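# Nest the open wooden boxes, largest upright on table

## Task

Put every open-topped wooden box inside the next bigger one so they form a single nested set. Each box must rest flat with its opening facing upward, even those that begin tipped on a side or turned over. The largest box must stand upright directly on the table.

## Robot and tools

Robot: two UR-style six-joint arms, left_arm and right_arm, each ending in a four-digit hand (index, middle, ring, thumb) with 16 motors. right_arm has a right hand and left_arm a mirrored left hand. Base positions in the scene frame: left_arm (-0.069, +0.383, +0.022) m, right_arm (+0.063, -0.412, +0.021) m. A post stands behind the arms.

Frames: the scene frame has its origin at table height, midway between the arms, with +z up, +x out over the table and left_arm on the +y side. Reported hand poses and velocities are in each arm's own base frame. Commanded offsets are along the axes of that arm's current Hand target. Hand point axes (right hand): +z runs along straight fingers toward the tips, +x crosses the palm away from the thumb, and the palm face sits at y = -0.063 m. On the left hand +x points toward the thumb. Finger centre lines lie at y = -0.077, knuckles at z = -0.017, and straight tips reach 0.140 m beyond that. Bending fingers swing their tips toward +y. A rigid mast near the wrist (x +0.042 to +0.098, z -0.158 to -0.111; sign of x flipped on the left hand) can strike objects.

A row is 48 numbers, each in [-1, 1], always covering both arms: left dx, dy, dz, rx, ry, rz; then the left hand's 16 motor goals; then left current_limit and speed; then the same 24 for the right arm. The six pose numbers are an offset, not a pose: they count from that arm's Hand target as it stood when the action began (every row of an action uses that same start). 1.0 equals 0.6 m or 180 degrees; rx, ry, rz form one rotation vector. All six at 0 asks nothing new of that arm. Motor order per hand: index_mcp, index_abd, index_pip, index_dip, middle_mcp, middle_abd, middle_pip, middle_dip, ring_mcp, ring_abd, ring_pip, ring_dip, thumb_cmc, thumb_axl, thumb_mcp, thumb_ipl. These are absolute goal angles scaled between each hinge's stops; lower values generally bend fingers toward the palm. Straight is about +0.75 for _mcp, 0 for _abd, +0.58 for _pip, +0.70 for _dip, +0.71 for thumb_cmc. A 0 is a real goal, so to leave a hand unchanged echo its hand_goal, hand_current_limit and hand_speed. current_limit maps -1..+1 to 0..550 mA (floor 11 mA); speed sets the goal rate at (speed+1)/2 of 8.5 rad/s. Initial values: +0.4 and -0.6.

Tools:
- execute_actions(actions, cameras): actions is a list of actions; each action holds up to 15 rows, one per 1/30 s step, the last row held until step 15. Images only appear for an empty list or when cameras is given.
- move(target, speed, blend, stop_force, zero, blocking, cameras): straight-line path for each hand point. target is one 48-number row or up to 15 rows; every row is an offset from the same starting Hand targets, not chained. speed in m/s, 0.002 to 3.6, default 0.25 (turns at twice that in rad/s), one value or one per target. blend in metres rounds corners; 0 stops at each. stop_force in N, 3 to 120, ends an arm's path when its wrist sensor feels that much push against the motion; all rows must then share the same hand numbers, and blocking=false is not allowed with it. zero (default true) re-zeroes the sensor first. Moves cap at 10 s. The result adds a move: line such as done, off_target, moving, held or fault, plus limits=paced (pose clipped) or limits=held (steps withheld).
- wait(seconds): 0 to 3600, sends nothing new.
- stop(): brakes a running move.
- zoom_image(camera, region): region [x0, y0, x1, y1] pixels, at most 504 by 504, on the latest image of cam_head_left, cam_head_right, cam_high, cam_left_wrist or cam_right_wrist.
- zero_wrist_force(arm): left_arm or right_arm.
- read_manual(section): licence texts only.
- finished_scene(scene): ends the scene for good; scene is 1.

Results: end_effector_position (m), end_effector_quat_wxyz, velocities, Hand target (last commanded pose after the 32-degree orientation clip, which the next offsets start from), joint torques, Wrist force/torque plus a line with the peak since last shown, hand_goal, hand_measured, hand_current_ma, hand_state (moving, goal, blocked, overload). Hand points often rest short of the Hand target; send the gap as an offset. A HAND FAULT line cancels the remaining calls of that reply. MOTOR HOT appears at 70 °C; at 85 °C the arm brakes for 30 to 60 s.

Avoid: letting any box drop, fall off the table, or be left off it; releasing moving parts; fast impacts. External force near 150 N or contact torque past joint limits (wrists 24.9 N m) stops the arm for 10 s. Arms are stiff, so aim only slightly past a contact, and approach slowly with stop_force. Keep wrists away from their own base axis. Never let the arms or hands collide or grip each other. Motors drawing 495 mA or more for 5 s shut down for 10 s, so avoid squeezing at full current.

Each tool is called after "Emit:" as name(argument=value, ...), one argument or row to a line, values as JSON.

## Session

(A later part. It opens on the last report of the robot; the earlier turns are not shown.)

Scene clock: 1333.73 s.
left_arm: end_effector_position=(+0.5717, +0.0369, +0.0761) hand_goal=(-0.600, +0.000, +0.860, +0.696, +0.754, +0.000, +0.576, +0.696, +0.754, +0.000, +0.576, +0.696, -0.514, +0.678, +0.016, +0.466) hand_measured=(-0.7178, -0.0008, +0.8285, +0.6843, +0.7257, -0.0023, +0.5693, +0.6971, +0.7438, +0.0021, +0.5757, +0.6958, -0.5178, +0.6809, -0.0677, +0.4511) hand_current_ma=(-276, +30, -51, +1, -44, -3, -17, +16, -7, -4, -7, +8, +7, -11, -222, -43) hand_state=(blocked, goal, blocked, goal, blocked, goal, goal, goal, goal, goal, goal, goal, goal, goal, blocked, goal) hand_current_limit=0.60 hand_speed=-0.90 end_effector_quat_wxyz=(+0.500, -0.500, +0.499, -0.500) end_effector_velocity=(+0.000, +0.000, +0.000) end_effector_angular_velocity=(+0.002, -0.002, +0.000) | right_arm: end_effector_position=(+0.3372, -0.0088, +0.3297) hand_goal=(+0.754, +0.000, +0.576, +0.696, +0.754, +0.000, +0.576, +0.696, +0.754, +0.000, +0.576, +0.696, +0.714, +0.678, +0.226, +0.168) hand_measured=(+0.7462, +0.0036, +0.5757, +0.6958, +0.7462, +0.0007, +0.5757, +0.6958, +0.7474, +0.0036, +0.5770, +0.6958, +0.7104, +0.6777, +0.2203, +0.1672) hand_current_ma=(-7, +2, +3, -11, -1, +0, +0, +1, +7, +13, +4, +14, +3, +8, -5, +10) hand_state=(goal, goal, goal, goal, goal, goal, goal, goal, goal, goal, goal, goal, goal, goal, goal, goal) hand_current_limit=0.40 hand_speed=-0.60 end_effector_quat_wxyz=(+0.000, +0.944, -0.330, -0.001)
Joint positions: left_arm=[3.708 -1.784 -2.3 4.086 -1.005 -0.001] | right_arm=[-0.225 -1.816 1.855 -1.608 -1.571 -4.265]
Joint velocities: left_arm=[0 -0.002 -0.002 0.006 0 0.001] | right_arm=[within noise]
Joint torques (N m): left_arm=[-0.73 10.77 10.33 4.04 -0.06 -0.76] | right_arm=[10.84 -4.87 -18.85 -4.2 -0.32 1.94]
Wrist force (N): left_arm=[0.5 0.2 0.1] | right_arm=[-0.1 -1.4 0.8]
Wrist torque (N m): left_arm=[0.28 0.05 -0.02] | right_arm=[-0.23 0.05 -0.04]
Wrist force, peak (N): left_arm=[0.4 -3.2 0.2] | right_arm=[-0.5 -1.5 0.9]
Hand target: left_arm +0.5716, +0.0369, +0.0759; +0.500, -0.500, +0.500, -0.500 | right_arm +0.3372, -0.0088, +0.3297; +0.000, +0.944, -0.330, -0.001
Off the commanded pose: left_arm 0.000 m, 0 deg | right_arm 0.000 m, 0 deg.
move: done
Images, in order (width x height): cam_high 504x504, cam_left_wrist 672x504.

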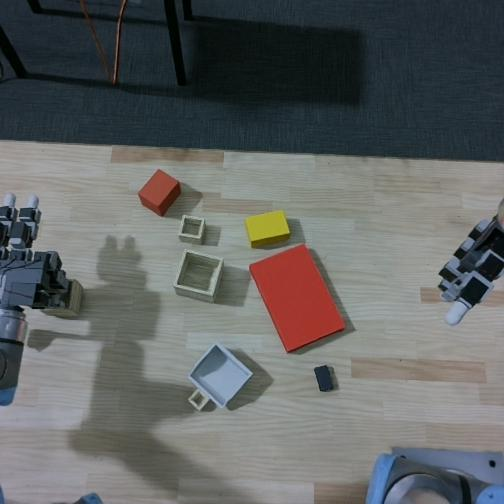

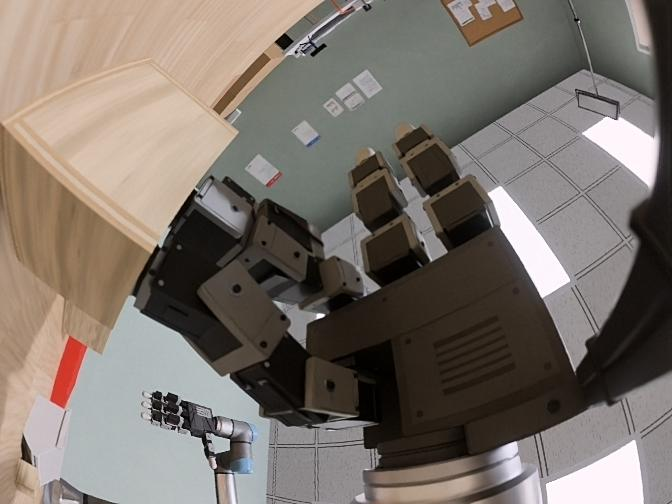

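Emit:
move(
  target=[
    [0,-0.1833,0,0,0,0,-0.60,0,0.86,0.6957,0.754,0,0.576,0.6957,0.754,0,0.576,0.696,-0.514,0.678,0.015,0.465,0.6,-0.9,0,0,0,0,0,0,0.754,0,0.576,0.696,0.754,0,0.576,0.696,0.754,0,0.576,0.696,0.714,0.678,0.226,0.168,0.4,-0.6],
    [0.4807,-0.1902,0.0998,0,0.0722,0,-0.60,0,0.86,0.6957,0.754,0,0.576,0.6957,0.754,0,0.576,0.696,-0.514,0.678,0.015,0.465,0.6,-0.9,0,0,0,0,0,0,0.754,0,0.576,0.696,0.754,0,0.576,0.696,0.754,0,0.576,0.696,0.714,0.678,0.226,0.168,0.4,-0.6],
  ],
  speed=0.12,
  blend=[0.01,0],
  cameras=["all"],
)

Emit:
zoom_image(
  camera="cam_left_wrist",
  region=[0, 0, 300, 300],
)

Emit:
zoom_image(
  camera="cam_high",
  region=[120, 200, 260, 340],
)

Emit:
zoom_image(
  camera="cam_head_right",
  region=[110, 120, 250, 260],
)

Scene clock: 1365.70 s.
left_arm: end_effector_position=(+0.6315, -0.2514, +0.1901) hand_goal=(-0.600, +0.000, +0.860, +0.696, +0.754, +0.000, +0.576, +0.696, +0.754, +0.000, +0.576, +0.696, -0.514, +0.678, +0.016, +0.466) hand_measured=(-0.7178, -0.0008, +0.8285, +0.6856, +0.7269, -0.0023, +0.5693, +0.6971, +0.7426, +0.0021, +0.5757, +0.6958, -0.5165, +0.6809, -0.0677, +0.4511) hand_current_ma=(-284, +6, -48, +8, -47, -2, -5, -1, +6, +3, +5, +4, +12, -9, -219, -31) hand_state=(blocked, goal, blocked, goal, blocked, goal, goal, goal, goal, goal, goal, goal, goal, goal, blocked, goal) hand_current_limit=0.60 hand_speed=-0.90 end_effector_quat_wxyz=(+0.441, -0.440, +0.553, -0.554) | right_arm: end_effector_position=(+0.3372, -0.0088, +0.3297) hand_goal=(+0.754, +0.000, +0.576, +0.696, +0.754, +0.000, +0.576, +0.696, +0.754, +0.000, +0.576, +0.696, +0.714, +0.678, +0.226, +0.168) hand_measured=(+0.7462, +0.0036, +0.5770, +0.6958, +0.7462, +0.0021, +0.5770, +0.6958, +0.7462, +0.0036, +0.5770, +0.6958, +0.7117, +0.6767, +0.2193, +0.1672) hand_current_ma=(+2, -5, -1, -7, +7, -7, -3, -20, -2, +10, -2, -1, +6, +14, +9, +6) hand_state=(goal, goal, goal, goal, goal, goal, goal, goal, goal, goal, goal, goal, goal, goal, goal, goal) hand_current_limit=0.40 hand_speed=-0.60 end_effector_quat_wxyz=(+0.000, +0.944, -0.330, -0.001)
Joint positions: left_arm=[3.036 -1.792 -1.892 3.685 -1.45 0] | right_arm=[-0.225 -1.816 1.855 -1.608 -1.571 -4.265]
Joint torques (N m): left_arm=[2.04 43.68 16.2 4.24 1.98 2.18] | right_arm=[10.87 -4.93 -19.23 -4.19 -0.24 2.03]
Wrist force (N): left_arm=[0.5 0.4 -0.2] | right_arm=[-0.2 -1.1 0.7]
Wrist torque (N m): left_arm=[0.33 0.05 -0.07] | right_arm=[-0.19 0.06 -0.04]
Wrist force, peak (N): left_arm=[0.7 2.0 0.0] | right_arm=[-0.6 -1.6 0.7]
Hand target: left_arm +0.6315, -0.2515, +0.1902; +0.441, -0.440, +0.553, -0.554 | right_arm +0.3372, -0.0088, +0.3297; +0.000, +0.944, -0.330, -0.001
Off the commanded pose: left_arm 0.000 m, 0 deg | right_arm 0.000 m, 0 deg.
move: done

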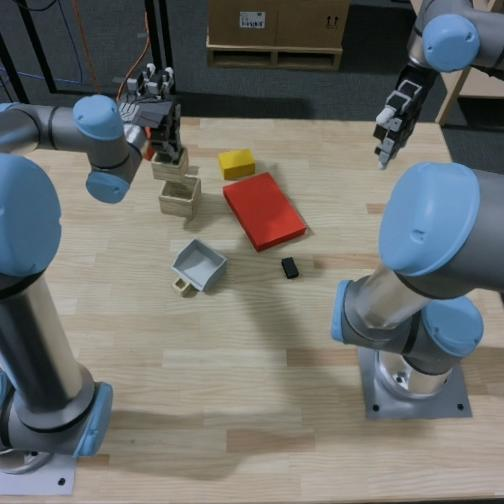

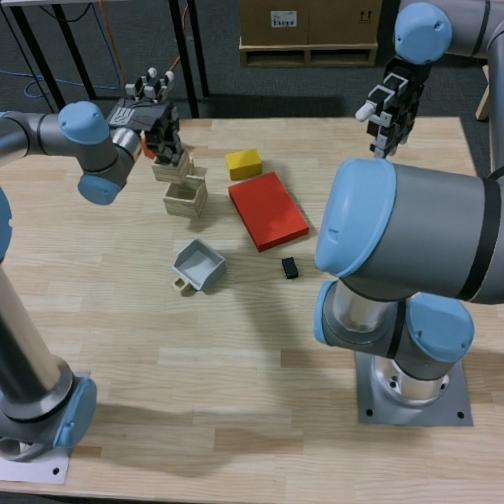

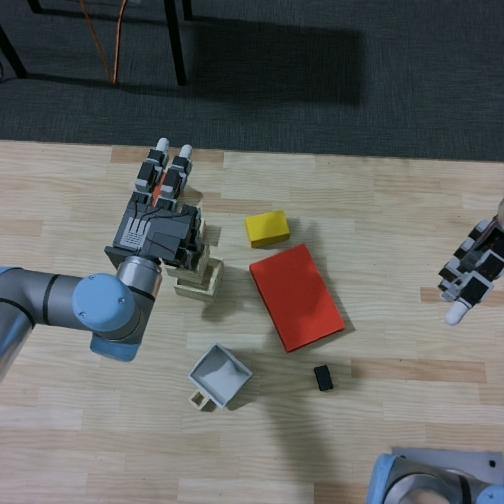

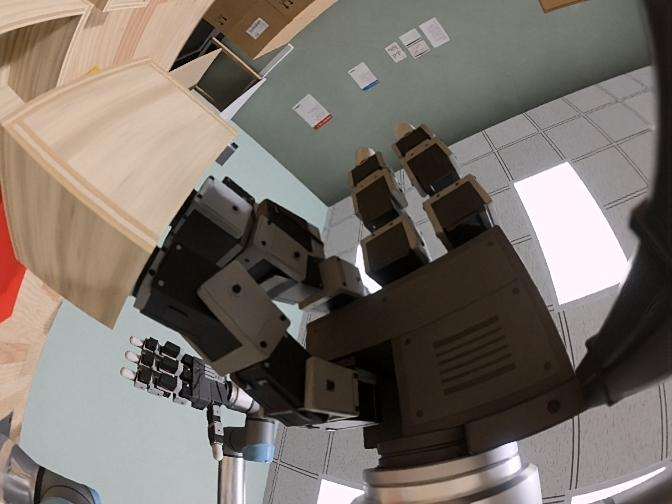

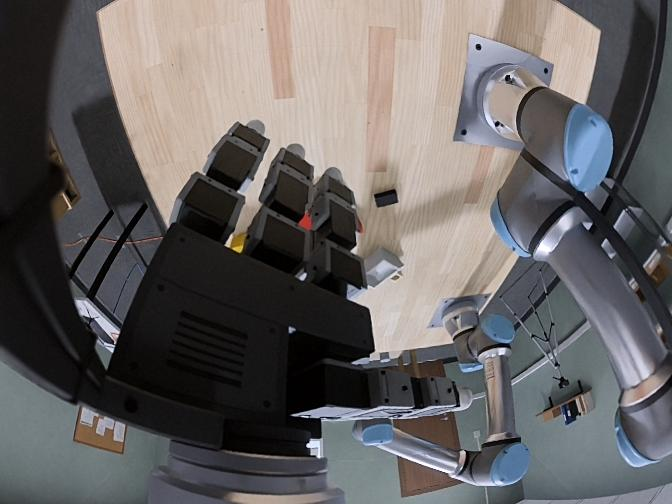

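Scaled by 1.680 from the camera's image (finer frame: 960x720).

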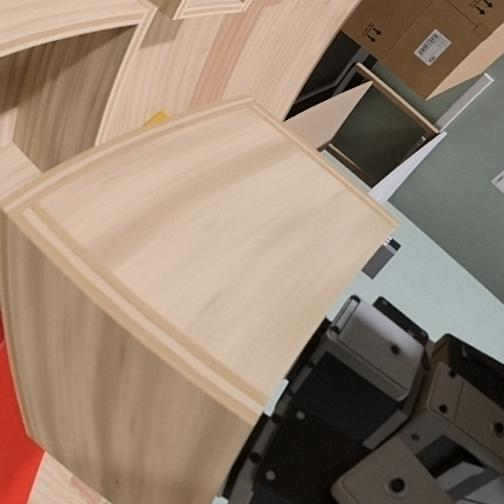

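Scaled by 3.600 from the camera's image (finer frame: 720x720).

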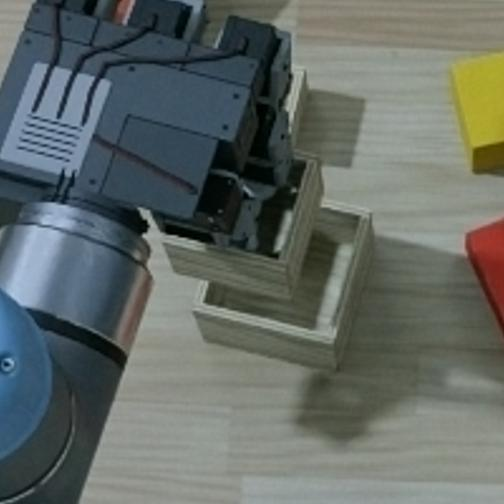

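Scaled by 3.600 from the camera's image (finer frame: 720x720).

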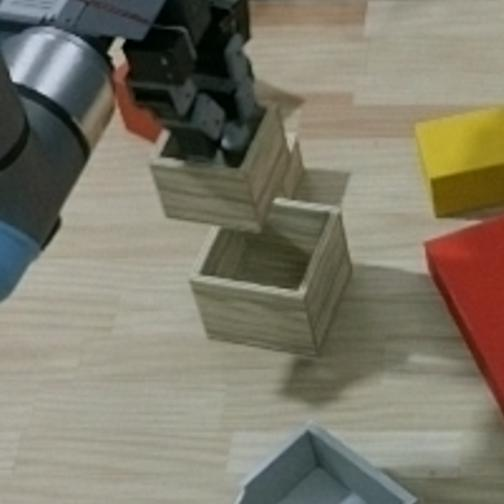

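Emit:
move(
  target=[0.0143,0.0817,0.0118,0,0,0,-0.60,0,0.86,0.6957,0.754,0,0.576,0.6957,0.754,0,0.576,0.696,-0.514,0.678,0.015,0.465,0.6,-0.9,0,0,0,0,0,0,0.754,0,0.576,0.696,0.754,0,0.576,0.696,0.754,0,0.576,0.696,0.714,0.678,0.226,0.168,0.4,-0.6],
  speed=0.06,
  cameras=["cam_high","cam_head_left","cam_head_right","cam_left_wrist"],
)

Emit:
zoom_image(
  camera="cam_left_wrist",
  region=[0, 0, 260, 260],
)

Emit:
zoom_image(
  camera="cam_high",
  region=[150, 220, 250, 320],
)

Emit:
zoom_image(
  camera="cam_head_right",
  region=[130, 130, 230, 230],
)

Emit:
zoom_image(
  camera="cam_head_left",
  region=[130, 130, 230, 230],
)

Scene clock: 1389.90 s.
left_arm: end_effector_position=(+0.6365, -0.2615, +0.1410) hand_goal=(-0.600, +0.000, +0.860, +0.696, +0.754, +0.000, +0.576, +0.696, +0.754, +0.000, +0.576, +0.696, -0.514, +0.678, +0.016, +0.466) hand_measured=(-0.7178, -0.0008, +0.8285, +0.6856, +0.7269, -0.0023, +0.5693, +0.6971, +0.7414, +0.0021, +0.5757, +0.6958, -0.5165, +0.6820, -0.0677, +0.4520) hand_current_ma=(-281, +14, -56, -15, -57, +3, +4, +19, -18, +13, -1, -5, -7, -19, -228, -37) hand_state=(blocked, goal, blocked, goal, blocked, goal, goal, goal, goal, goal, goal, goal, goal, goal, blocked, goal) hand_current_limit=0.60 hand_speed=-0.90 end_effector_quat_wxyz=(+0.440, -0.440, +0.553, -0.553) | right_arm: end_effector_position=(+0.3372, -0.0088, +0.3297) hand_goal=(+0.754, +0.000, +0.576, +0.696, +0.754, +0.000, +0.576, +0.696, +0.754, +0.000, +0.576, +0.696, +0.714, +0.678, +0.226, +0.168) hand_measured=(+0.7462, +0.0036, +0.5770, +0.6958, +0.7462, +0.0021, +0.5770, +0.6958, +0.7462, +0.0036, +0.5782, +0.6958, +0.7117, +0.6767, +0.2203, +0.1672) hand_current_ma=(-3, +6, -16, +1, +2, -7, -1, -4, +14, +9, +2, +5, -2, +12, +5, +12) hand_state=(goal, goal, goal, goal, goal, goal, goal, goal, goal, goal, goal, goal, goal, goal, goal, goal) hand_current_limit=0.40 hand_speed=-0.60 end_effector_quat_wxyz=(+0.000, +0.944, -0.330, -0.001)
Joint positions: left_arm=[3.014 -1.88 -1.926 3.807 -1.472 0] | right_arm=[-0.225 -1.816 1.855 -1.608 -1.571 -4.265]
Joint torques (N m): left_arm=[7.25 42.83 26.93 0.11 1.31 1.58] | right_arm=[10.98 -4.68 -19.37 -4.19 -0.33 2]
Wrist force (N): left_arm=[0.6 0.2 0.1] | right_arm=[-0.4 -1.3 0.7]
Wrist torque (N m): left_arm=[0.30 0.04 -0.04] | right_arm=[-0.21 0.10 -0.06]
Wrist force, peak (N): left_arm=[0.9 1.1 -0.2] | right_arm=[-0.3 -1.6 0.6]
Hand target: left_arm +0.6366, -0.2614, +0.1412; +0.441, -0.440, +0.553, -0.554 | right_arm +0.3372, -0.0088, +0.3297; +0.000, +0.944, -0.330, -0.001
Off the commanded pose: left_arm 0.000 m, 0 deg | right_arm 0.000 m, 0 deg.
move: done
Images, in order (width x height): cam_head_left 504x504, cam_head_right 504x504, cam_high 504x504, cam_left_wrist 672x504.

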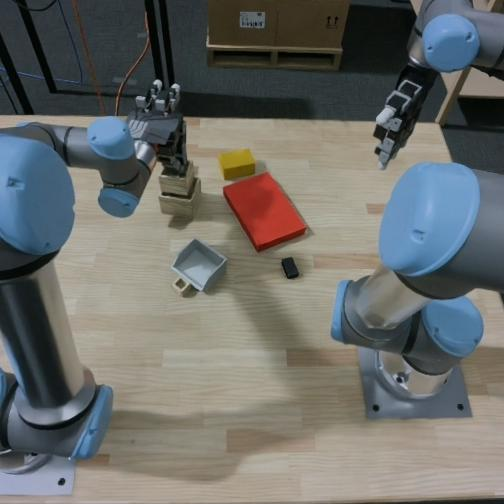

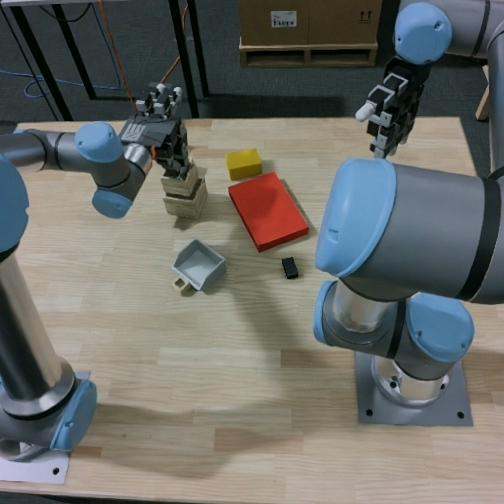

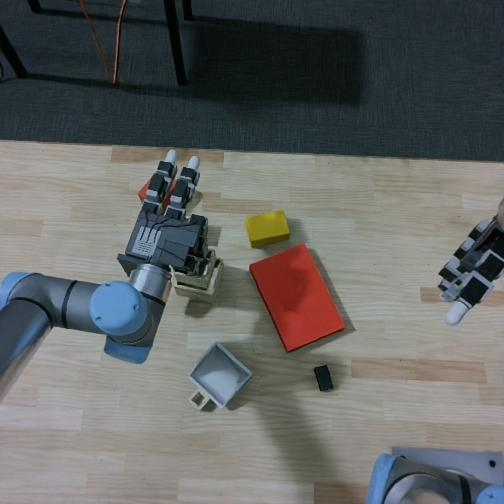

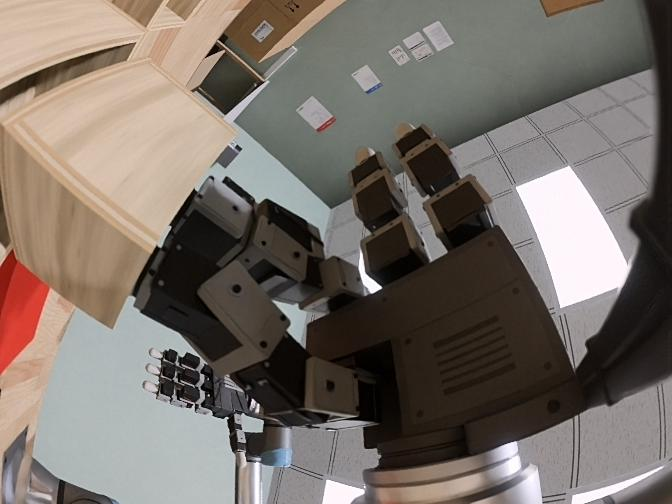

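Scaled by 1.938 from the camera's image (finer frame: 960x720).

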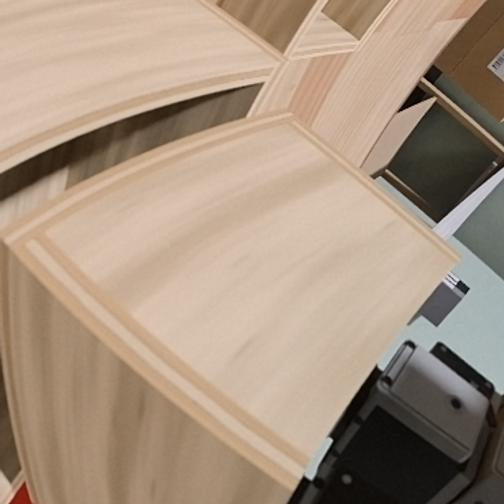

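Scaled by 5.040 from the camera's image (finer frame: 720x720).

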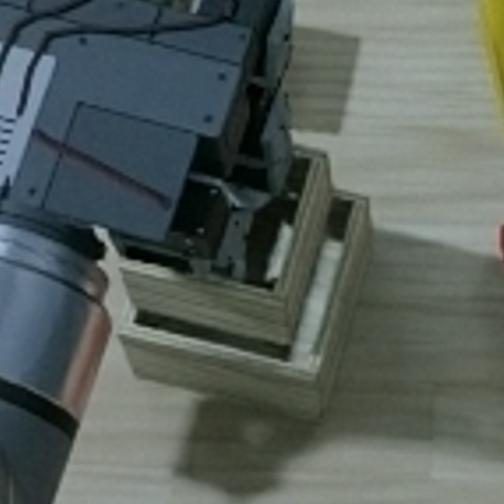

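Scaled by 5.040 from the camera's image (finer frame: 720x720).

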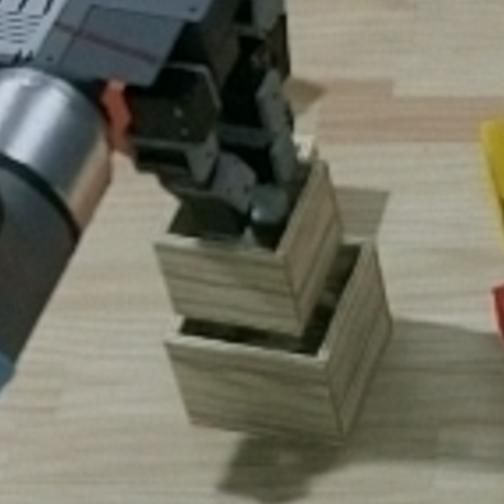

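Scaled by 5.040 from the camera's image (finer frame: 720x720).

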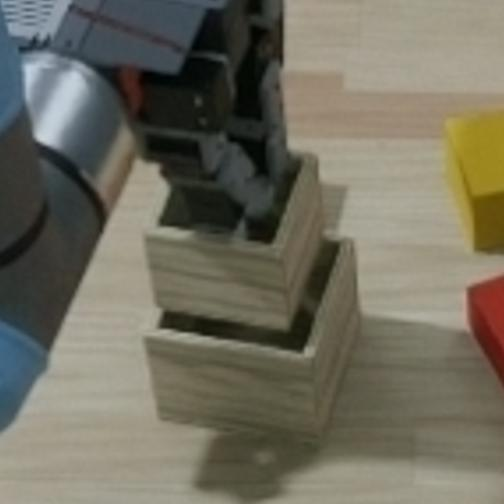

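Emit:
zoom_image(
  camera="cam_high",
  region=[168, 255, 228, 305],
)

Emit:
zoom_image(
  camera="cam_head_right",
  region=[158, 170, 212, 224],
)

Emit:
zoom_image(
  camera="cam_head_left",
  region=[155, 170, 205, 220],
)

Scaled by 8.400 from the camera's image (finer frame: 720x720).

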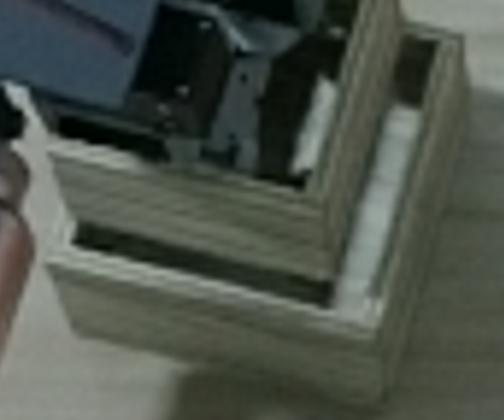

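Scaled by 9.333 from the camera's image (finer frame: 720x720).

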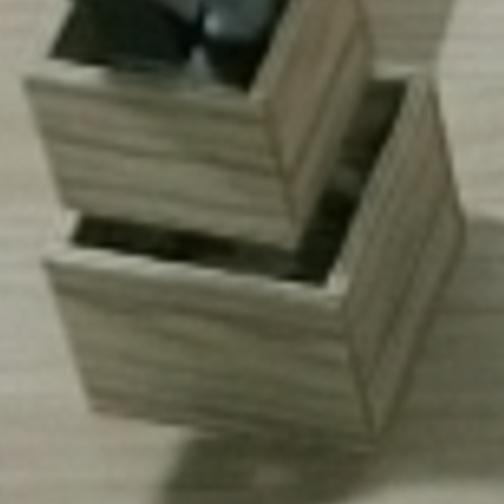

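Scaled by 10.080 from the camera's image (finer frame: 720x720).

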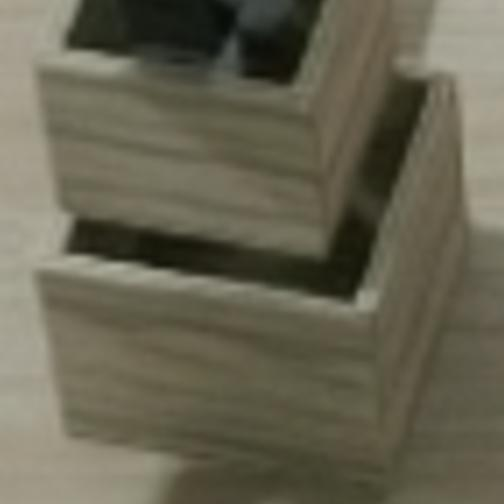

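Emit:
zoom_image(
  camera="cam_high",
  region=[170, 270, 200, 300],
)

Emit:
zoom_image(
  camera="cam_high",
  region=[198, 255, 228, 300],
)

Scaled by 16.800 from the camera's image (finer frame: 720x720).

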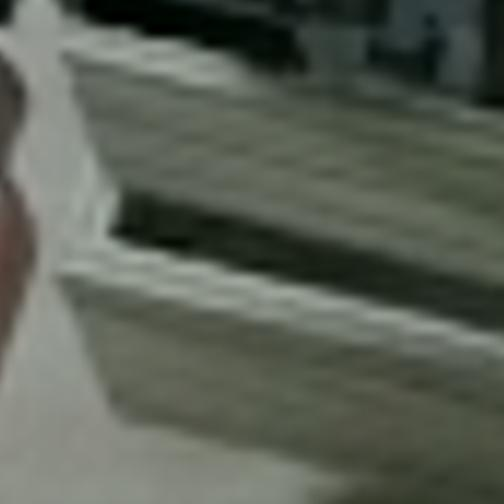

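Scaled by 11.200 from the camera's image (finer frame: 720x720).

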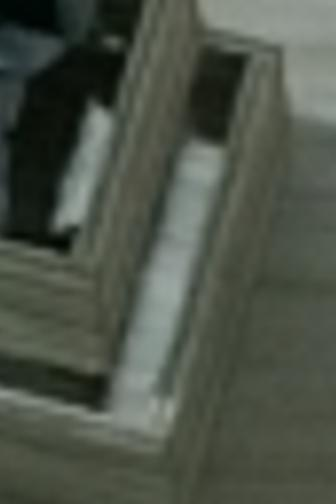

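Emit:
move(
  target=[0.0068,0,0.002,0,0,0,-0.60,0,0.86,0.6957,0.754,0,0.576,0.6957,0.754,0,0.576,0.696,-0.514,0.678,0.015,0.465,0.6,-0.9,0,0,0,0,0,0,0.754,0,0.576,0.696,0.754,0,0.576,0.696,0.754,0,0.576,0.696,0.714,0.678,0.226,0.168,0.4,-0.6],
  speed=0.03,
)

Emit:
move(
  target=[0,0.0367,0,0,0,0,-0.60,0,0.86,0.6957,0.754,0,0.576,0.6957,0.754,0,0.576,0.696,-0.514,0.678,0.015,0.465,0.6,-0.9,0,0,0,0,0,0,0.754,0,0.576,0.696,0.754,0,0.576,0.696,0.754,0,0.576,0.696,0.714,0.678,0.226,0.168,0.4,-0.6],
  speed=0.008,
  stop_force=2.5,
  cameras=["cam_high","cam_head_left","cam_head_right","cam_left_wrist"],
)

Emit:
zoom_image(
  camera="cam_high",
  region=[168, 255, 228, 305],
)

Emit:
zoom_image(
  camera="cam_head_right",
  region=[158, 170, 212, 224],
)

Scene clock: 1437.43 s.
left_arm: end_effector_position=(+0.6368, -0.2657, +0.1412) hand_goal=(-0.600, +0.000, +0.860, +0.696, +0.754, +0.000, +0.576, +0.696, +0.754, +0.000, +0.576, +0.696, -0.514, +0.678, +0.016, +0.466) hand_measured=(-0.7178, -0.0008, +0.8285, +0.6856, +0.7269, -0.0008, +0.5693, +0.6971, +0.7426, +0.0021, +0.5757, +0.6958, -0.5165, +0.6788, -0.0677, +0.4511) hand_current_ma=(-271, +10, -54, -3, -46, -6, -4, -7, -5, +19, -11, -8, +6, -14, -217, -16) hand_state=(blocked, goal, blocked, goal, blocked, goal, goal, goal, goal, goal, goal, goal, goal, goal, blocked, goal) hand_current_limit=0.60 hand_speed=-0.90 end_effector_quat_wxyz=(+0.441, -0.440, +0.553, -0.554) | right_arm: end_effector_position=(+0.3372, -0.0088, +0.3297) hand_goal=(+0.754, +0.000, +0.576, +0.696, +0.754, +0.000, +0.576, +0.696, +0.754, +0.000, +0.576, +0.696, +0.714, +0.678, +0.226, +0.168) hand_measured=(+0.7462, +0.0036, +0.5770, +0.6958, +0.7450, +0.0021, +0.5770, +0.6958, +0.7462, +0.0036, +0.5770, +0.6958, +0.7117, +0.6767, +0.2203, +0.1681) hand_current_ma=(-4, +7, -9, -5, +5, +5, +5, -9, +9, +1, +6, +0, -10, +16, +8, +11) hand_state=(goal, goal, goal, goal, goal, goal, goal, goal, goal, goal, goal, goal, goal, goal, goal, goal) hand_current_limit=0.40 hand_speed=-0.60 end_effector_quat_wxyz=(+0.000, +0.944, -0.330, -0.001)
Joint positions: left_arm=[3.005 -1.884 -1.92 3.805 -1.481 0] | right_arm=[-0.225 -1.816 1.855 -1.608 -1.571 -4.265]
Joint torques (N m): left_arm=[10.33 33.98 11.77 1.01 2.22 2.33] | right_arm=[10.89 -4.74 -18.95 -4.14 -0.39 1.99]
Wrist force (N): left_arm=[0.8 0.4 -0.3] | right_arm=[-0.3 -1.3 0.4]
Wrist torque (N m): left_arm=[0.35 0.01 -0.03] | right_arm=[-0.19 0.08 -0.05]
Wrist force, peak (N): left_arm=[1.1 -0.1 -0.6] | right_arm=[-0.4 -1.6 0.8]
Hand target: left_arm +0.6368, -0.2657, +0.1412; +0.441, -0.440, +0.553, -0.554 | right_arm +0.3372, -0.0088, +0.3297; +0.000, +0.944, -0.330, -0.001
Off the commanded pose: left_arm 0.000 m, 0 deg | right_arm 0.000 m, 0 deg.
move: done

stop_force must be a number from 3 to 120 (N); nothing of the call was run

Scaled by 8.400 from the camera's image (finer frame: 720x720).
This view is cut from an older image: the scene may have changed since it was taken.

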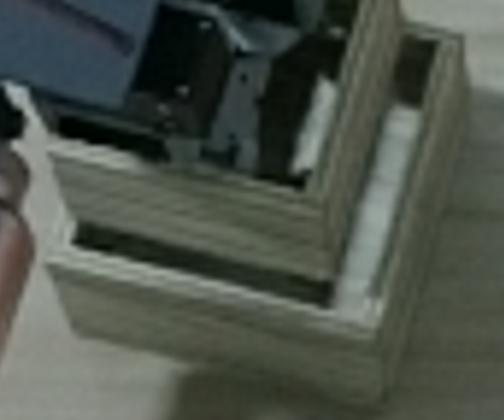

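Scaled by 9.333 from the camera's image (finer frame: 720x720).
This view is cut from an older image: the scene may have changed since it was taken.

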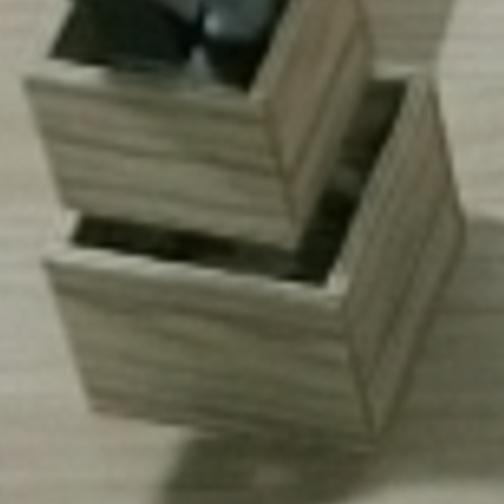

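Emit:
move(
  target=[0,0.0133,0,0,0,0,-0.60,0,0.86,0.6957,0.754,0,0.576,0.6957,0.754,0,0.576,0.696,-0.514,0.678,0.015,0.465,0.6,-0.9,0,0,0,0,0,0,0.754,0,0.576,0.696,0.754,0,0.576,0.696,0.754,0,0.576,0.696,0.714,0.678,0.226,0.168,0.4,-0.6],
  speed=0.02,
  stop_force=3,
  cameras=["cam_high","cam_head_left","cam_head_right","cam_left_wrist"],
)

Emit:
zoom_image(
  camera="cam_high",
  region=[168, 255, 228, 305],
)

Emit:
zoom_image(
  camera="cam_head_right",
  region=[158, 170, 212, 224],
)

Emit:
zoom_image(
  camera="cam_head_left",
  region=[155, 170, 205, 220],
)

Emit:
zoom_image(
  camera="cam_left_wrist",
  region=[0, 0, 260, 260],
)

Scene clock: 1445.50 s.
left_arm: end_effector_position=(+0.6368, -0.2657, +0.1332) hand_goal=(-0.600, +0.000, +0.860, +0.696, +0.754, +0.000, +0.576, +0.696, +0.754, +0.000, +0.576, +0.696, -0.514, +0.678, +0.016, +0.466) hand_measured=(-0.7178, -0.0008, +0.8285, +0.6843, +0.7269, -0.0008, +0.5693, +0.6971, +0.7426, +0.0021, +0.5770, +0.6958, -0.5153, +0.6788, -0.0677, +0.4511) hand_current_ma=(-271, +7, -43, +0, -40, -8, -4, +2, -4, +11, +5, +0, +0, -4, -224, -34) hand_state=(blocked, goal, blocked, goal, blocked, goal, goal, goal, goal, goal, goal, goal, goal, goal, blocked, goal) hand_current_limit=0.60 hand_speed=-0.90 end_effector_quat_wxyz=(+0.441, -0.440, +0.553, -0.554) | right_arm: end_effector_position=(+0.3372, -0.0088, +0.3297) hand_goal=(+0.754, +0.000, +0.576, +0.696, +0.754, +0.000, +0.576, +0.696, +0.754, +0.000, +0.576, +0.696, +0.714, +0.678, +0.226, +0.168) hand_measured=(+0.7462, +0.0036, +0.5770, +0.6971, +0.7450, +0.0021, +0.5770, +0.6958, +0.7462, +0.0051, +0.5770, +0.6958, +0.7117, +0.6767, +0.2203, +0.1681) hand_current_ma=(-3, -2, -3, -13, -1, +2, -12, -7, +5, +1, +2, -1, +6, +9, +16, +6) hand_state=(goal, goal, goal, goal, goal, goal, goal, goal, goal, goal, goal, goal, goal, goal, goal, goal) hand_current_limit=0.40 hand_speed=-0.60 end_effector_quat_wxyz=(+0.000, +0.944, -0.330, -0.001)
Joint positions: left_arm=[3.005 -1.896 -1.928 3.826 -1.481 0] | right_arm=[-0.225 -1.816 1.855 -1.608 -1.571 -4.265]
Joint torques (N m): left_arm=[7.56 45.14 26.92 -0.21 1.81 2.27] | right_arm=[10.7 -5.07 -19.17 -4.16 -0.26 2.11]
Wrist force (N): left_arm=[0.6 0.1 -0.5] | right_arm=[-0.2 -0.8 0.7]
Wrist torque (N m): left_arm=[0.33 0.04 -0.04] | right_arm=[-0.15 0.06 -0.04]
Wrist force, peak (N): left_arm=[1.1 -0.1 -0.5] | right_arm=[-0.6 -1.5 0.9]
Hand target: left_arm +0.6368, -0.2657, +0.1332; +0.441, -0.440, +0.553, -0.554 | right_arm +0.3372, -0.0088, +0.3297; +0.000, +0.944, -0.330, -0.001
Off the commanded pose: left_arm 0.000 m, 0 deg | right_arm 0.000 m, 0 deg.
move: done
Images, in order (width x height): cam_head_left 504x504, cam_head_right 504x504, cam_high 504x504, cam_left_wrist 672x504.

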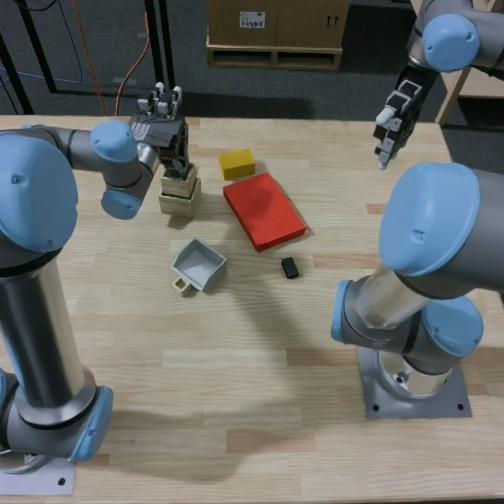

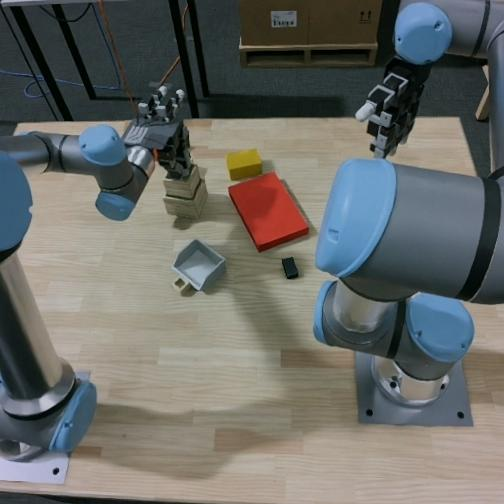

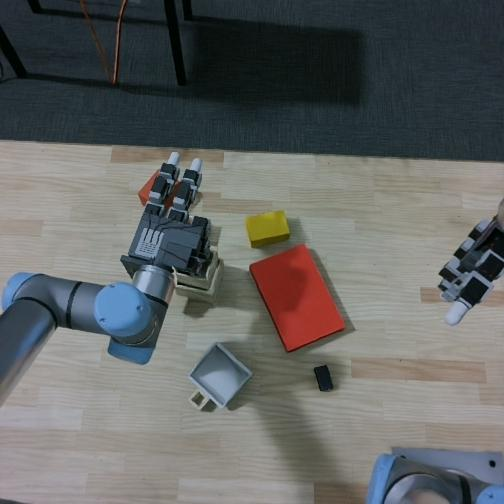

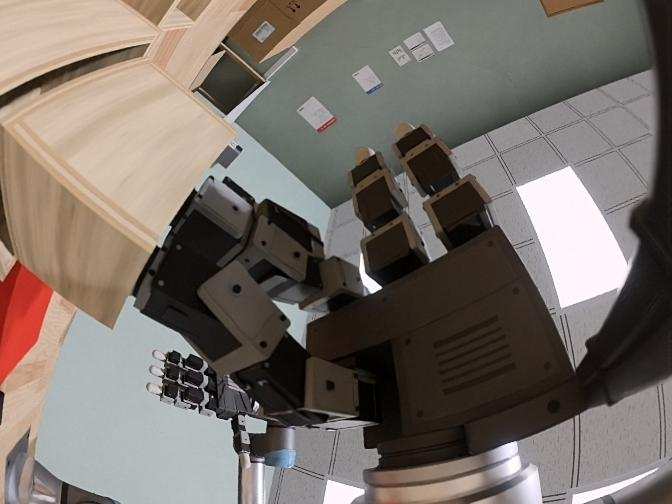

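Scaled by 8.400 from the camera's image (finer frame: 720x720).

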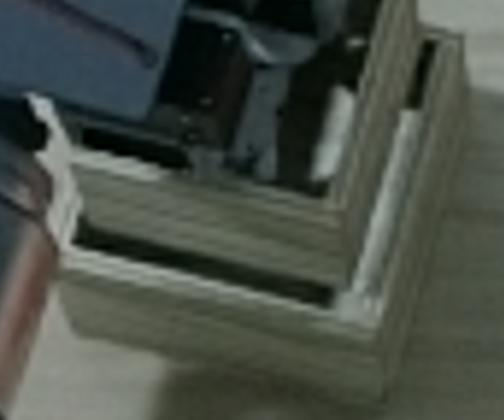

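Scaled by 9.333 from the camera's image (finer frame: 720x720).

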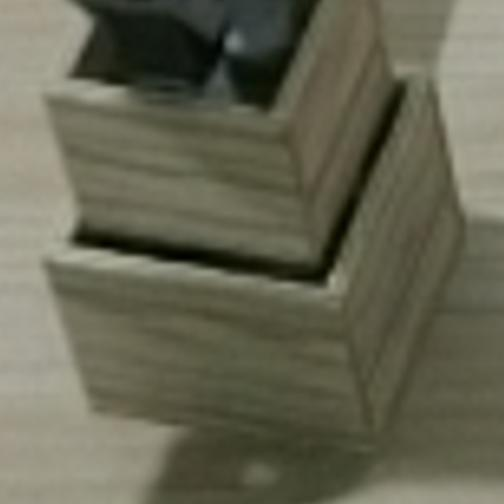

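Scaled by 10.080 from the camera's image (finer frame: 720x720).

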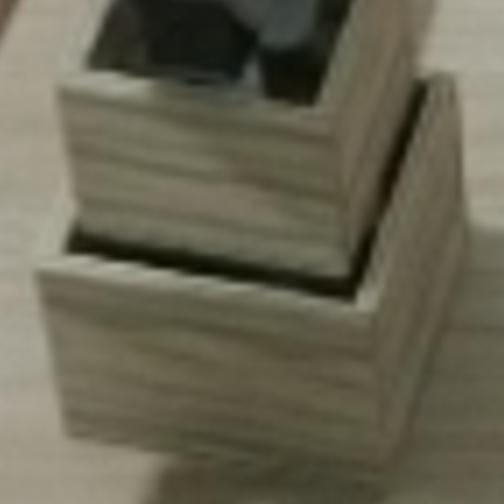

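Scaled by 1.938 from the camera's image (finer frame: 960x720).

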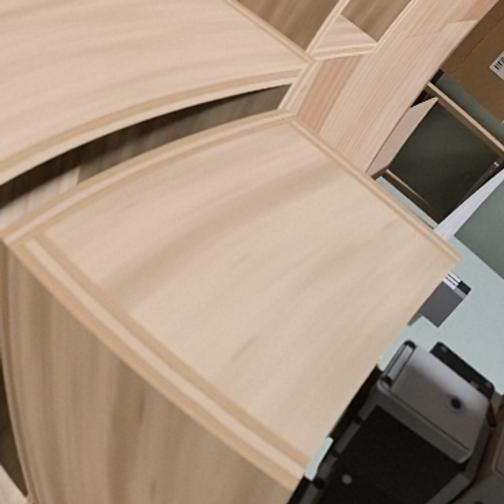

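Emit:
move(
  target=[
    [0.0024,0.001,0,0,0,0,-0.60,0,0.86,0.6957,0.754,0,0.576,0.6957,0.754,0,0.576,0.696,-0.514,0.678,0.015,0.465,0.6,-0.9,0,0,0,0,0,0,0.754,0,0.576,0.696,0.754,0,0.576,0.696,0.754,0,0.576,0.696,0.714,0.678,0.226,0.168,0.4,-0.6],
    [0.0024,0.0333,0,0,0,0,-0.60,0,0.86,0.6957,0.754,0,0.576,0.6957,0.754,0,0.576,0.696,-0.514,0.678,0.015,0.465,0.6,-0.9,0,0,0,0,0,0,0.754,0,0.576,0.696,0.754,0,0.576,0.696,0.754,0,0.576,0.696,0.714,0.678,0.226,0.168,0.4,-0.6],
  ],
  speed=0.01,
  stop_force=3,
  cameras=["cam_high","cam_head_left","cam_head_right","cam_left_wrist"],
)

Emit:
zoom_image(
  camera="cam_high",
  region=[168, 255, 228, 305],
)

Emit:
zoom_image(
  camera="cam_head_right",
  region=[158, 170, 212, 224],
)

Scene clock: 1459.57 s.
left_arm: end_effector_position=(+0.6365, -0.2671, +0.1131) hand_goal=(-0.600, +0.000, +0.860, +0.696, +0.754, +0.000, +0.576, +0.696, +0.754, +0.000, +0.576, +0.696, -0.514, +0.678, +0.016, +0.466) hand_measured=(-0.7178, -0.0008, +0.8285, +0.6843, +0.7269, -0.0023, +0.5693, +0.6971, +0.7426, +0.0021, +0.5757, +0.6958, -0.5165, +0.6788, -0.0677, +0.4511) hand_current_ma=(-271, +11, -40, -4, -60, +1, -4, -5, -8, +7, +9, -7, -1, -8, -231, -23) hand_state=(blocked, goal, blocked, goal, blocked, goal, goal, goal, goal, goal, goal, goal, goal, goal, blocked, goal) hand_current_limit=0.60 hand_speed=-0.90 end_effector_quat_wxyz=(+0.441, -0.440, +0.553, -0.554) | right_arm: end_effector_position=(+0.3372, -0.0088, +0.3297) hand_goal=(+0.754, +0.000, +0.576, +0.696, +0.754, +0.000, +0.576, +0.696, +0.754, +0.000, +0.576, +0.696, +0.714, +0.678, +0.226, +0.168) hand_measured=(+0.7450, +0.0036, +0.5770, +0.6958, +0.7462, +0.0021, +0.5770, +0.6958, +0.7474, +0.0036, +0.5770, +0.6958, +0.7117, +0.6767, +0.2203, +0.1681) hand_current_ma=(-12, +0, -7, -6, -3, -7, +4, -5, +9, +10, +9, +3, +4, +3, +1, +14) hand_state=(goal, goal, goal, goal, goal, goal, goal, goal, goal, goal, goal, goal, goal, goal, goal, goal) hand_current_limit=0.40 hand_speed=-0.60 end_effector_quat_wxyz=(+0.000, +0.944, -0.330, -0.001)
Joint positions: left_arm=[3.002 -1.93 -1.946 3.877 -1.484 0] | right_arm=[-0.225 -1.816 1.855 -1.608 -1.571 -4.265]
Joint torques (N m): left_arm=[8.31 45.35 23.76 -0.09 1.57 2.58] | right_arm=[10.86 -4.74 -19.41 -4.2 -0.31 2.02]
Wrist force (N): left_arm=[0.7 0.0 -0.3] | right_arm=[-0.1 -1.4 0.6]
Wrist torque (N m): left_arm=[0.31 0.01 -0.03] | right_arm=[-0.22 0.06 -0.04]
Wrist force, peak (N): left_arm=[1.1 0.2 -0.2] | right_arm=[-0.1 -1.5 1.1]
Hand target: left_arm +0.6365, -0.2671, +0.1132; +0.441, -0.440, +0.553, -0.554 | right_arm +0.3372, -0.0088, +0.3297; +0.000, +0.944, -0.330, -0.001
Off the commanded pose: left_arm 0.000 m, 0 deg | right_arm 0.000 m, 0 deg.
move: done
Images, in order (width x height): cam_head_left 504x504, cam_head_right 504x504, cam_high 504x504, cam_left_wrist 672x504.

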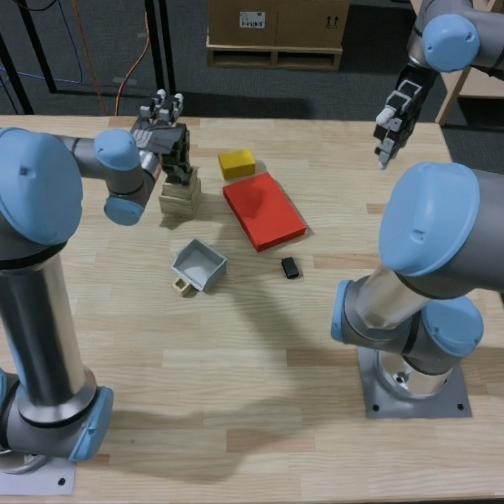

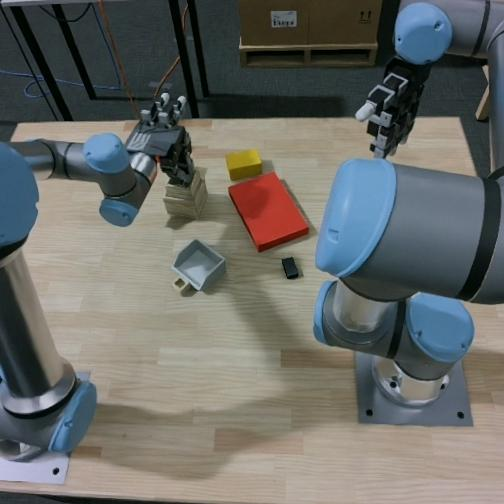

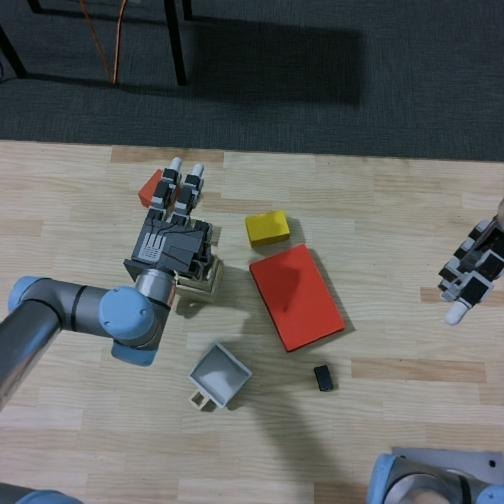

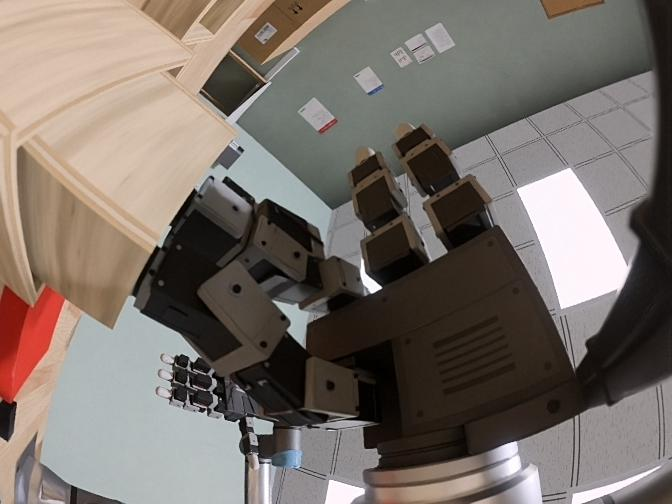

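Scaled by 8.400 from the camera's image (finer frame: 720x720).

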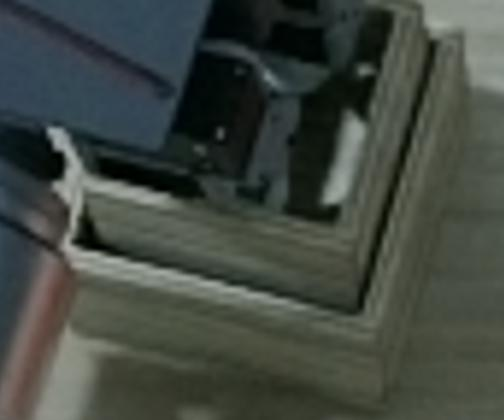

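Scaled by 9.333 from the camera's image (finer frame: 720x720).

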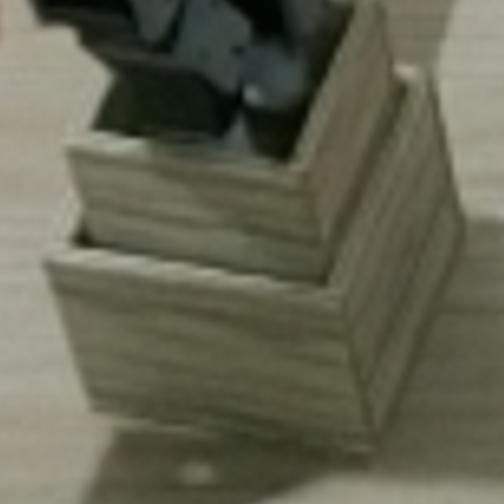

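Emit:
move(
  target=[0,0.0583,0,0,0,0,-0.60,0,0.86,0.6957,0.754,0,0.576,0.6957,0.754,0,0.576,0.696,-0.514,0.678,0.015,0.465,0.6,-0.9,0,0,0,0,0,0,0.754,0,0.576,0.696,0.754,0,0.576,0.696,0.754,0,0.576,0.696,0.714,0.678,0.226,0.168,0.4,-0.6],
  speed=0.01,
  stop_force=3,
  cameras=["cam_high","cam_head_left","cam_head_right"],
)

Scene clock: 1497.37 s.
left_arm: end_effector_position=(+0.6365, -0.2671, +0.0781) hand_goal=(-0.600, +0.000, +0.860, +0.696, +0.754, +0.000, +0.576, +0.696, +0.754, +0.000, +0.576, +0.696, -0.514, +0.678, +0.016, +0.466) hand_measured=(-0.7178, -0.0008, +0.8285, +0.6856, +0.7269, -0.0023, +0.5693, +0.6971, +0.7426, +0.0021, +0.5757, +0.6958, -0.5153, +0.6788, -0.0677, +0.4520) hand_current_ma=(-288, +15, -48, -25, -45, +0, +2, +3, -8, +22, +2, +5, -13, +1, -228, -35) hand_state=(blocked, goal, blocked, goal, blocked, goal, goal, goal, goal, goal, goal, goal, goal, goal, blocked, goal) hand_current_limit=0.60 hand_speed=-0.90 end_effector_quat_wxyz=(+0.441, -0.440, +0.553, -0.554) | right_arm: end_effector_position=(+0.3372, -0.0088, +0.3297) hand_goal=(+0.754, +0.000, +0.576, +0.696, +0.754, +0.000, +0.576, +0.696, +0.754, +0.000, +0.576, +0.696, +0.714, +0.678, +0.226, +0.168) hand_measured=(+0.7462, +0.0021, +0.5757, +0.6958, +0.7462, +0.0021, +0.5770, +0.6958, +0.7462, +0.0051, +0.5770, +0.6958, +0.7117, +0.6777, +0.2203, +0.1672) hand_current_ma=(+2, -2, -17, -10, +8, -3, +0, -7, +7, +9, -5, +9, -7, +15, +3, +8) hand_state=(goal, goal, goal, goal, goal, goal, goal, goal, goal, goal, goal, goal, goal, goal, goal, goal) hand_current_limit=0.40 hand_speed=-0.60 end_effector_quat_wxyz=(+0.000, +0.944, -0.330, -0.001)
Joint positions: left_arm=[3.002 -1.993 -1.972 3.966 -1.484 0] | right_arm=[-0.225 -1.816 1.855 -1.608 -1.571 -4.265]
Joint torques (N m): left_arm=[0.25 47.11 18.66 -0.01 -2.31 1.59] | right_arm=[11.19 -4.58 -18.93 -4.24 -0.33 1.97]
Wrist force (N): left_arm=[0.3 0.3 -0.1] | right_arm=[-0.3 -1.3 0.6]
Wrist torque (N m): left_arm=[0.32 0.06 -0.06] | right_arm=[-0.21 0.08 -0.05]
Wrist force, peak (N): left_arm=[1.0 0.2 -0.4] | right_arm=[-0.6 -1.6 0.9]
Hand target: left_arm +0.6366, -0.2671, +0.0782; +0.441, -0.440, +0.553, -0.554 | right_arm +0.3372, -0.0088, +0.3297; +0.000, +0.944, -0.330, -0.001
Off the commanded pose: left_arm 0.000 m, 0 deg | right_arm 0.000 m, 0 deg.
move: done
Images, in order (width x height): cam_head_left 504x504, cam_head_right 504x504, cam_high 504x504.

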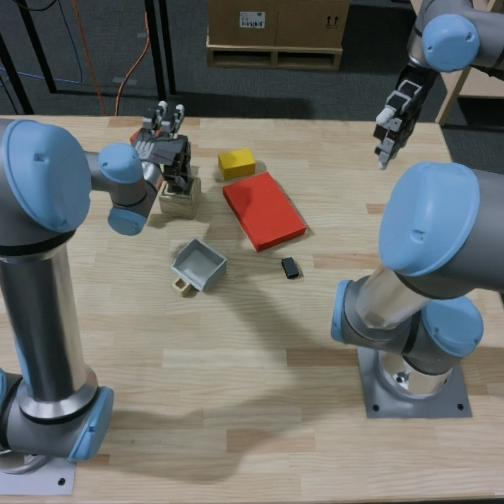

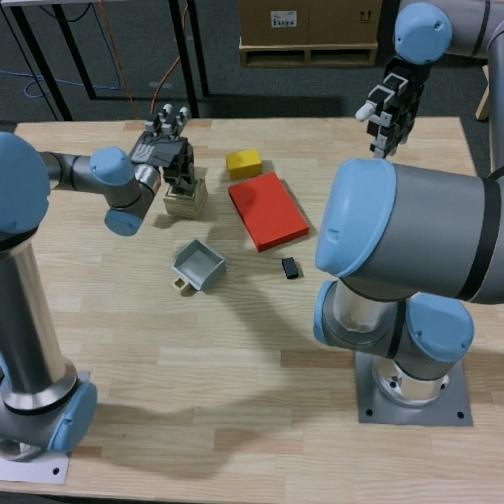

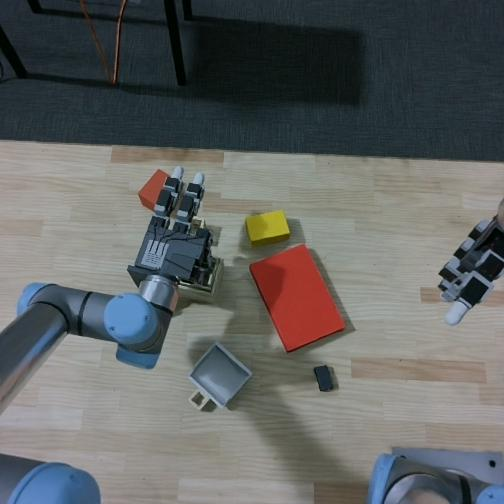

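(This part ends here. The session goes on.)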